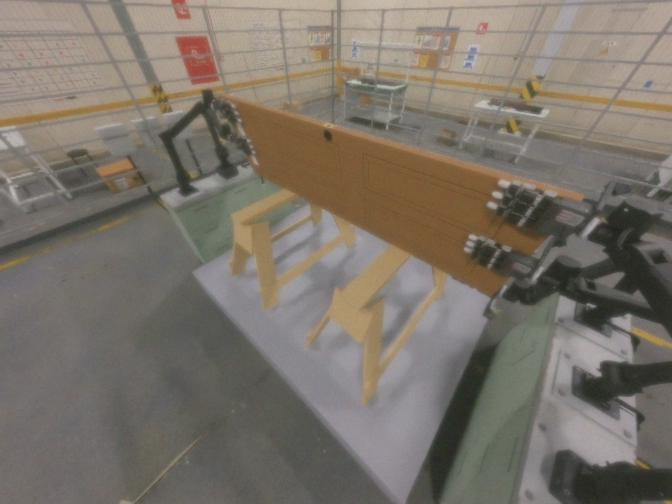

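move(
  arm1={"target": [0.03, -0.91, 1.665, -0.4466, 0.4624, 0.5322, 0.5511], "speed": 0.05},
  arm6={"target": [0.025, 0.90, 1.69, 0.5511, 0.5322, 0.4624, -0.4466], "speed": 0.05},
  arm2={"target": [-0.02, -0.93, 1.40, -0.4352, 0.4352, 0.5573, 0.5573], "speed": 0.03},
  arm5={"target": [-0.03, 0.93, 1.43, 0.5573, 0.5573, 0.4352, -0.4352], "speed": 0.03},
  cameras=["arm3_cam_wrist", "cam_high"],
)

Scene clock: 104.60 s.
Joint torques (N m): arm1=[2.02 -12.63 13.74 1.73 -0.34 0.03] | arm2=[1.9 -11.16 12.27 2.5 0.02 -0.32] | arm3=[1.32 -14.97 7.65 2.36 -0.64 -0.11] | arm4=[-2.37 -20.31 8.61 3.02 0.56 -0.06] | arm5=[-0.5 -11.81 10.92 3.51 -0.15 0.02] | arm6=[0.44 -11.52 13.34 2.91 -0.16 0.34]
Motor temperatures (°C): arm1=[23 23 39 20 19 20] | arm2=[22 22 41 22 22 21] | arm3=[19 27 31 21 18 21] | arm4=[23 27 24 22 22 21] | arm5=[21 22 32 20 20 20] | arm6=[22 24 37 24 21 22]
Heat: arm1: hottest joint3_rad 39 °C; arm2: hottest joint3_rad 41 °C; arm3: hottest joint3_rad 31 °C; arm4: hottest joint2_rad 27 °C; arm5: hottest joint3_rad 32 °C; arm6: hottest joint3_rad 37 °C.
move: arm1 off_target; arm2 off_target; arm5 done; arm6 off_target
Joint velocities: within noise
arm1.joint_positions: joint1_rad=-0.701 joint2_rad=+1.683 joint3_rad=+2.171 joint4_rad=-0.496 joint5_rad=-0.692 joint6_rad=+1.391 hand_index_mcp=+0.765 hand_index_abd=+0.014 hand_index_pip=+0.583 hand_index_dip=+0.698 hand_middle_mcp=+0.766 hand_middle_abd=+0.011 hand_middle_pip=+0.584 hand_middle_dip=+0.697 hand_ring_mcp=+0.763 hand_ring_abd=+0.017 hand_ring_pip=+0.584 hand_ring_dip=+0.697 hand_thumb_cmc=-0.547 hand_thumb_axl=+0.675 hand_thumb_mcp=+0.224 hand_thumb_ipl=+0.170 hand_current_limit=+0.400 hand_speed=-0.600
arm1.joint_status: not commanded
arm1.hand_state: goal,goal,goal,goal,goal,goal,goal,goal,goal,goal,goal,goal,blocked,goal,goal,goal
arm1.index_mcp_current_ma: 28
arm1.index_abd_current_ma: 8
arm1.index_pip_current_ma: 14
arm1.index_dip_current_ma: -3
arm1.middle_mcp_current_ma: 10
arm1.middle_abd_current_ma: -1
arm1.middle_pip_current_ma: 15
arm1.middle_dip_current_ma: 14
arm1.ring_mcp_current_ma: 19
arm1.ring_abd_current_ma: 16
arm1.ring_pip_current_ma: 23
arm1.ring_dip_current_ma: 5
arm1.thumb_cmc_current_ma: 53
arm1.thumb_axl_current_ma: -5
arm1.thumb_mcp_current_ma: 4
arm1.thumb_ipl_current_ma: 4
arm1.hand_goal_index_mcp: 0.754
arm1.hand_goal_index_abd: 0.000
arm1.hand_goal_index_pip: 0.576
arm1.hand_goal_index_dip: 0.696
arm1.hand_goal_middle_mcp: 0.754
arm1.hand_goal_middle_abd: 0.000
arm1.hand_goal_middle_pip: 0.576
arm1.hand_goal_middle_dip: 0.696
arm1.hand_goal_ring_mcp: 0.754
arm1.hand_goal_ring_abd: 0.000
arm1.hand_goal_ring_pip: 0.576
arm1.hand_goal_ring_dip: 0.696
arm1.hand_goal_thumb_cmc: -0.570
arm1.hand_goal_thumb_axl: 0.678
arm1.hand_goal_thumb_mcp: 0.226
arm1.hand_goal_thumb_ipl: 0.168
arm1.hand: x=+0.0349 y=-0.9271 z=+1.6589 quat_wxyz=(-0.437, +0.471, +0.528, +0.555)
arm1.hand_target: x=+0.0292 y=-0.9108 z=+1.6642 quat_wxyz=(-0.447, +0.462, +0.532, +0.552)
arm1.hand_status: off_target (0.019 m and 1.6 deg from the pose sent, 0.053 m and 4.8 deg at the start)
arm2.joint_positions: joint1_rad=+0.172 joint2_rad=+1.273 joint3_rad=+1.135 joint4_rad=+0.085 joint5_rad=+0.245 joint6_rad=+1.329 hand_index_mcp=+0.770 hand_index_abd=+0.006 hand_index_pip=+0.581 hand_index_dip=+0.696 hand_middle_mcp=+0.761 hand_middle_abd=+0.008 hand_middle_pip=+0.578 hand_middle_dip=+0.696 hand_ring_mcp=+0.762 hand_ring_abd=+0.006 hand_ring_pip=+0.578 hand_ring_dip=+0.696 hand_thumb_cmc=-0.542 hand_thumb_axl=+0.671 hand_thumb_mcp=+0.225 hand_thumb_ipl=+0.167 hand_current_limit=+0.400 hand_speed=-0.600
arm2.joint_status: not commanded
arm2.hand_state: goal,goal,goal,goal,goal,goal,goal,goal,goal,goal,goal,goal,blocked,goal,goal,goal
arm2.index_mcp_current_ma: -7
arm2.index_abd_current_ma: -5
arm2.index_pip_current_ma: 0
arm2.index_dip_current_ma: -13
arm2.middle_mcp_current_ma: -1
arm2.middle_abd_current_ma: 9
arm2.middle_pip_current_ma: 12
arm2.middle_dip_current_ma: -15
arm2.ring_mcp_current_ma: 8
arm2.ring_abd_current_ma: -8
arm2.ring_pip_current_ma: 4
arm2.ring_dip_current_ma: -7
arm2.thumb_cmc_current_ma: 14
arm2.thumb_axl_current_ma: 11
arm2.thumb_mcp_current_ma: 5
arm2.thumb_ipl_current_ma: 6
arm2.hand_goal_index_mcp: 0.754
arm2.hand_goal_index_abd: 0.000
arm2.hand_goal_index_pip: 0.576
arm2.hand_goal_index_dip: 0.696
arm2.hand_goal_middle_mcp: 0.754
arm2.hand_goal_middle_abd: 0.000
arm2.hand_goal_middle_pip: 0.576
arm2.hand_goal_middle_dip: 0.696
arm2.hand_goal_ring_mcp: 0.754
arm2.hand_goal_ring_abd: 0.000
arm2.hand_goal_ring_pip: 0.576
arm2.hand_goal_ring_dip: 0.696
arm2.hand_goal_thumb_cmc: -0.570
arm2.hand_goal_thumb_axl: 0.678
arm2.hand_goal_thumb_mcp: 0.226
arm2.hand_goal_thumb_ipl: 0.168
arm2.hand: x=-0.0162 y=-0.9237 z=+1.3856 quat_wxyz=(-0.422, +0.443, +0.569, +0.549)
arm2.hand_target: x=-0.0198 y=-0.9300 z=+1.3998 quat_wxyz=(-0.435, +0.435, +0.557, +0.557)
arm2.hand_status: off_target (0.016 m and 2.4 deg from the pose sent, 0.051 m and 4.0 deg at the start)
arm3, arm4: as last shown
arm3.joint_positions: joint1_rad=+0.683 joint2_rad=+1.868 joint3_rad=+1.065 joint4_rad=+0.789 joint5_rad=+0.702 joint6_rad=-1.566 hand_index_mcp=+0.754 hand_index_abd=-0.008 hand_index_pip=+0.570 hand_index_dip=+0.695 hand_middle_mcp=+0.755 hand_middle_abd=-0.011 hand_middle_pip=+0.568 hand_middle_dip=+0.694 hand_ring_mcp=+0.756 hand_ring_abd=-0.011 hand_ring_pip=+0.571 hand_ring_dip=+0.695 hand_thumb_cmc=+0.768 hand_thumb_axl=+0.677 hand_thumb_mcp=+0.222 hand_thumb_ipl=+0.168 hand_current_limit=+0.400 hand_speed=-0.600
arm3.hand_state: goal,goal,goal,goal,goal,goal,goal,goal,goal,goal,goal,goal,blocked,goal,goal,goal
arm3.index_mcp_current_ma: -1
arm3.index_abd_current_ma: -8
arm3.index_pip_current_ma: -12
arm3.index_dip_current_ma: 1
arm3.middle_mcp_current_ma: -5
arm3.middle_abd_current_ma: -14
arm3.middle_pip_current_ma: 1
arm3.middle_dip_current_ma: -9
arm3.ring_abd_current_ma: -8
arm3.ring_dip_current_ma: -8
arm3.thumb_cmc_current_ma: 46
arm3.thumb_axl_current_ma: 3
arm3.thumb_mcp_current_ma: 7
arm3.thumb_ipl_current_ma: -5
arm3.hand: x=-0.0066 y=-0.8756 z=+1.1509 quat_wxyz=(+0.502, -0.499, +0.504, +0.494)
arm3.hand_target: x=-0.0216 y=-0.8851 z=+1.1680 quat_wxyz=(+0.500, -0.500, +0.490, +0.510)
arm4.joint_positions: joint1_rad=-0.634 joint2_rad=+1.926 joint3_rad=+1.078 joint4_rad=+0.823 joint5_rad=-0.720 joint6_rad=+1.585 hand_index_mcp=+0.753 hand_index_abd=+0.005 hand_index_pip=+0.571 hand_index_dip=+0.696 hand_middle_mcp=+0.750 hand_middle_abd=+0.008 hand_middle_pip=+0.580 hand_middle_dip=+0.699 hand_ring_mcp=+0.750 hand_ring_abd=+0.002 hand_ring_pip=+0.571 hand_ring_dip=+0.696 hand_thumb_cmc=+0.710 hand_thumb_axl=+0.677 hand_thumb_mcp=+0.225 hand_thumb_ipl=+0.165 hand_current_limit=+0.400 hand_speed=-0.600
arm4.index_mcp_current_ma: 0
arm4.index_abd_current_ma: 12
arm4.index_pip_current_ma: -15
arm4.index_dip_current_ma: -4
arm4.middle_mcp_current_ma: -21
arm4.middle_abd_current_ma: 16
arm4.middle_pip_current_ma: 18
arm4.middle_dip_current_ma: -3
arm4.ring_mcp_current_ma: -25
arm4.ring_abd_current_ma: -4
arm4.ring_pip_current_ma: -14
arm4.ring_dip_current_ma: 1
arm4.thumb_cmc_current_ma: -23
arm4.thumb_axl_current_ma: -9
arm4.thumb_mcp_current_ma: 4
arm4.thumb_ipl_current_ma: -10
arm4.hand: x=+0.0094 y=+0.8700 z=+1.1141 quat_wxyz=(+0.481, +0.504, -0.502, +0.513)
arm4.hand_target: x=-0.0175 y=+0.8853 z=+1.1348 quat_wxyz=(+0.510, +0.490, -0.500, +0.500)
arm5.joint_positions: joint1_rad=-0.340 joint2_rad=+1.303 joint3_rad=+0.935 joint4_rad=+0.362 joint5_rad=-0.288 joint6_rad=-1.318 hand_index_mcp=+0.774 hand_index_abd=-0.010 hand_index_pip=+0.585 hand_index_dip=+0.696 hand_middle_mcp=+0.776 hand_middle_abd=-0.012 hand_middle_pip=+0.583 hand_middle_dip=+0.696 hand_ring_mcp=+0.772 hand_ring_abd=-0.007 hand_ring_pip=+0.585 hand_ring_dip=+0.697 hand_thumb_cmc=-0.604 hand_thumb_axl=+0.680 hand_thumb_mcp=+0.224 hand_thumb_ipl=+0.168 hand_current_limit=+0.400 hand_speed=-0.600
arm5.joint_status: not commanded
arm5.hand_state: goal,goal,goal,goal,blocked,goal,goal,goal,goal,goal,goal,goal,blocked,goal,goal,goal
arm5.index_mcp_current_ma: 9
arm5.index_abd_current_ma: 10
arm5.index_pip_current_ma: 9
arm5.index_dip_current_ma: -1
arm5.middle_mcp_current_ma: 4
arm5.middle_abd_current_ma: -1
arm5.middle_pip_current_ma: 3
arm5.middle_dip_current_ma: -7
arm5.ring_mcp_current_ma: -9
arm5.ring_abd_current_ma: 2
arm5.ring_pip_current_ma: 2
arm5.ring_dip_current_ma: 5
arm5.thumb_cmc_current_ma: 0
arm5.thumb_axl_current_ma: -4
arm5.thumb_mcp_current_ma: -7
arm5.thumb_ipl_current_ma: 14
arm5.hand_goal_index_mcp: 0.754
arm5.hand_goal_index_abd: 0.000
arm5.hand_goal_index_pip: 0.576
arm5.hand_goal_index_dip: 0.696
arm5.hand_goal_middle_mcp: 0.754
arm5.hand_goal_middle_abd: 0.000
arm5.hand_goal_middle_pip: 0.576
arm5.hand_goal_middle_dip: 0.696
arm5.hand_goal_ring_mcp: 0.754
arm5.hand_goal_ring_abd: 0.000
arm5.hand_goal_ring_pip: 0.576
arm5.hand_goal_ring_dip: 0.696
arm5.hand_goal_thumb_cmc: -0.570
arm5.hand_goal_thumb_axl: 0.678
arm5.hand_goal_thumb_mcp: 0.226
arm5.hand_goal_thumb_ipl: 0.168
arm5.hand: x=-0.0239 y=+0.9258 z=+1.4266 quat_wxyz=(+0.556, +0.562, +0.440, -0.426)
arm5.hand_target: x=-0.0299 y=+0.9299 z=+1.4299 quat_wxyz=(+0.557, +0.557, +0.435, -0.435)
arm5.hand_status: done (0.008 m and 1.3 deg from the pose sent, 0.055 m and 3.0 deg at the start)
arm6.joint_positions: joint1_rad=+0.701 joint2_rad=+1.789 joint3_rad=+2.458 joint4_rad=-0.683 joint5_rad=+0.679 joint6_rad=-1.419 hand_index_mcp=+0.777 hand_index_abd=-0.021 hand_index_pip=+0.589 hand_index_dip=+0.698 hand_middle_mcp=+0.777 hand_middle_abd=-0.019 hand_middle_pip=+0.591 hand_middle_dip=+0.699 hand_ring_mcp=+0.778 hand_ring_abd=-0.018 hand_ring_pip=+0.592 hand_ring_dip=+0.699 hand_thumb_cmc=-0.633 hand_thumb_axl=+0.677 hand_thumb_mcp=+0.222 hand_thumb_ipl=+0.169 hand_current_limit=+0.400 hand_speed=-0.600
arm6.joint_status: not commanded
arm6.hand_state: blocked,blocked,goal,goal,blocked,goal,goal,goal,blocked,goal,goal,goal,blocked,goal,goal,goal
arm6.index_mcp_current_ma: 15
arm6.index_abd_current_ma: -4
arm6.index_pip_current_ma: 6
arm6.index_dip_current_ma: -2
arm6.middle_mcp_current_ma: 12
arm6.middle_abd_current_ma: -4
arm6.middle_pip_current_ma: -3
arm6.middle_dip_current_ma: -9
arm6.ring_mcp_current_ma: 22
arm6.ring_abd_current_ma: -9
arm6.ring_pip_current_ma: 7
arm6.ring_dip_current_ma: 13
arm6.thumb_cmc_current_ma: -31
arm6.thumb_axl_current_ma: -7
arm6.thumb_mcp_current_ma: 2
arm6.thumb_ipl_current_ma: 9
arm6.hand_goal_index_mcp: 0.754
arm6.hand_goal_index_abd: 0.000
arm6.hand_goal_index_pip: 0.576
arm6.hand_goal_index_dip: 0.696
arm6.hand_goal_middle_mcp: 0.754
arm6.hand_goal_middle_abd: 0.000
arm6.hand_goal_middle_pip: 0.576
arm6.hand_goal_middle_dip: 0.696
arm6.hand_goal_ring_mcp: 0.754
arm6.hand_goal_ring_abd: 0.000
arm6.hand_goal_ring_pip: 0.576
arm6.hand_goal_ring_dip: 0.696
arm6.hand_goal_thumb_cmc: -0.570
arm6.hand_goal_thumb_axl: 0.678
arm6.hand_goal_thumb_mcp: 0.226
arm6.hand_goal_thumb_ipl: 0.168
arm6.hand: x=+0.0249 y=+0.9200 z=+1.6856 quat_wxyz=(+0.543, +0.524, +0.479, -0.449)
arm6.hand_target: x=+0.0235 y=+0.9015 z=+1.6882 quat_wxyz=(+0.552, +0.532, +0.462, -0.447)
arm6.hand_status: off_target (0.021 m and 2.3 deg from the pose sent, 0.060 m and 4.1 deg at the start)
arm3_cam_wrist: T_world_to_cam=[[-0.60969, -0.01897, 0.79241, -0.89892], [0.5397, -0.74211, 0.39748, -1.15615], [0.58052, 0.67, 0.4627, 0.18176]] pos_world=[-0.02961, -0.99683, 1.08776]

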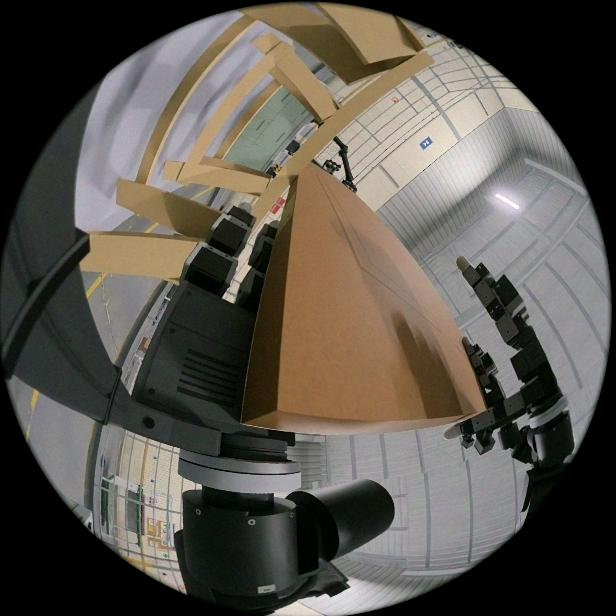

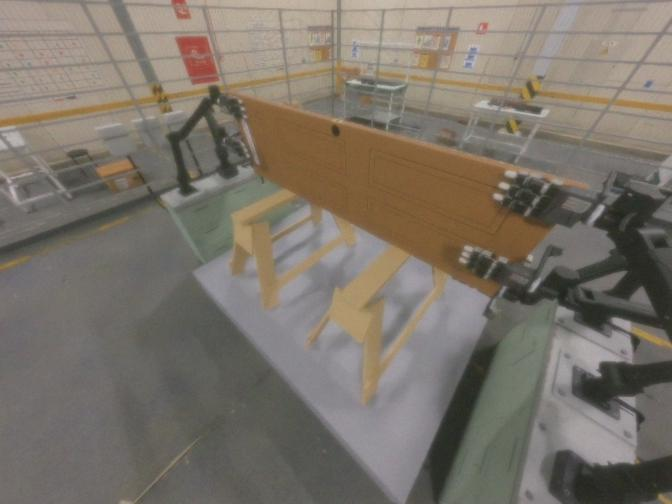

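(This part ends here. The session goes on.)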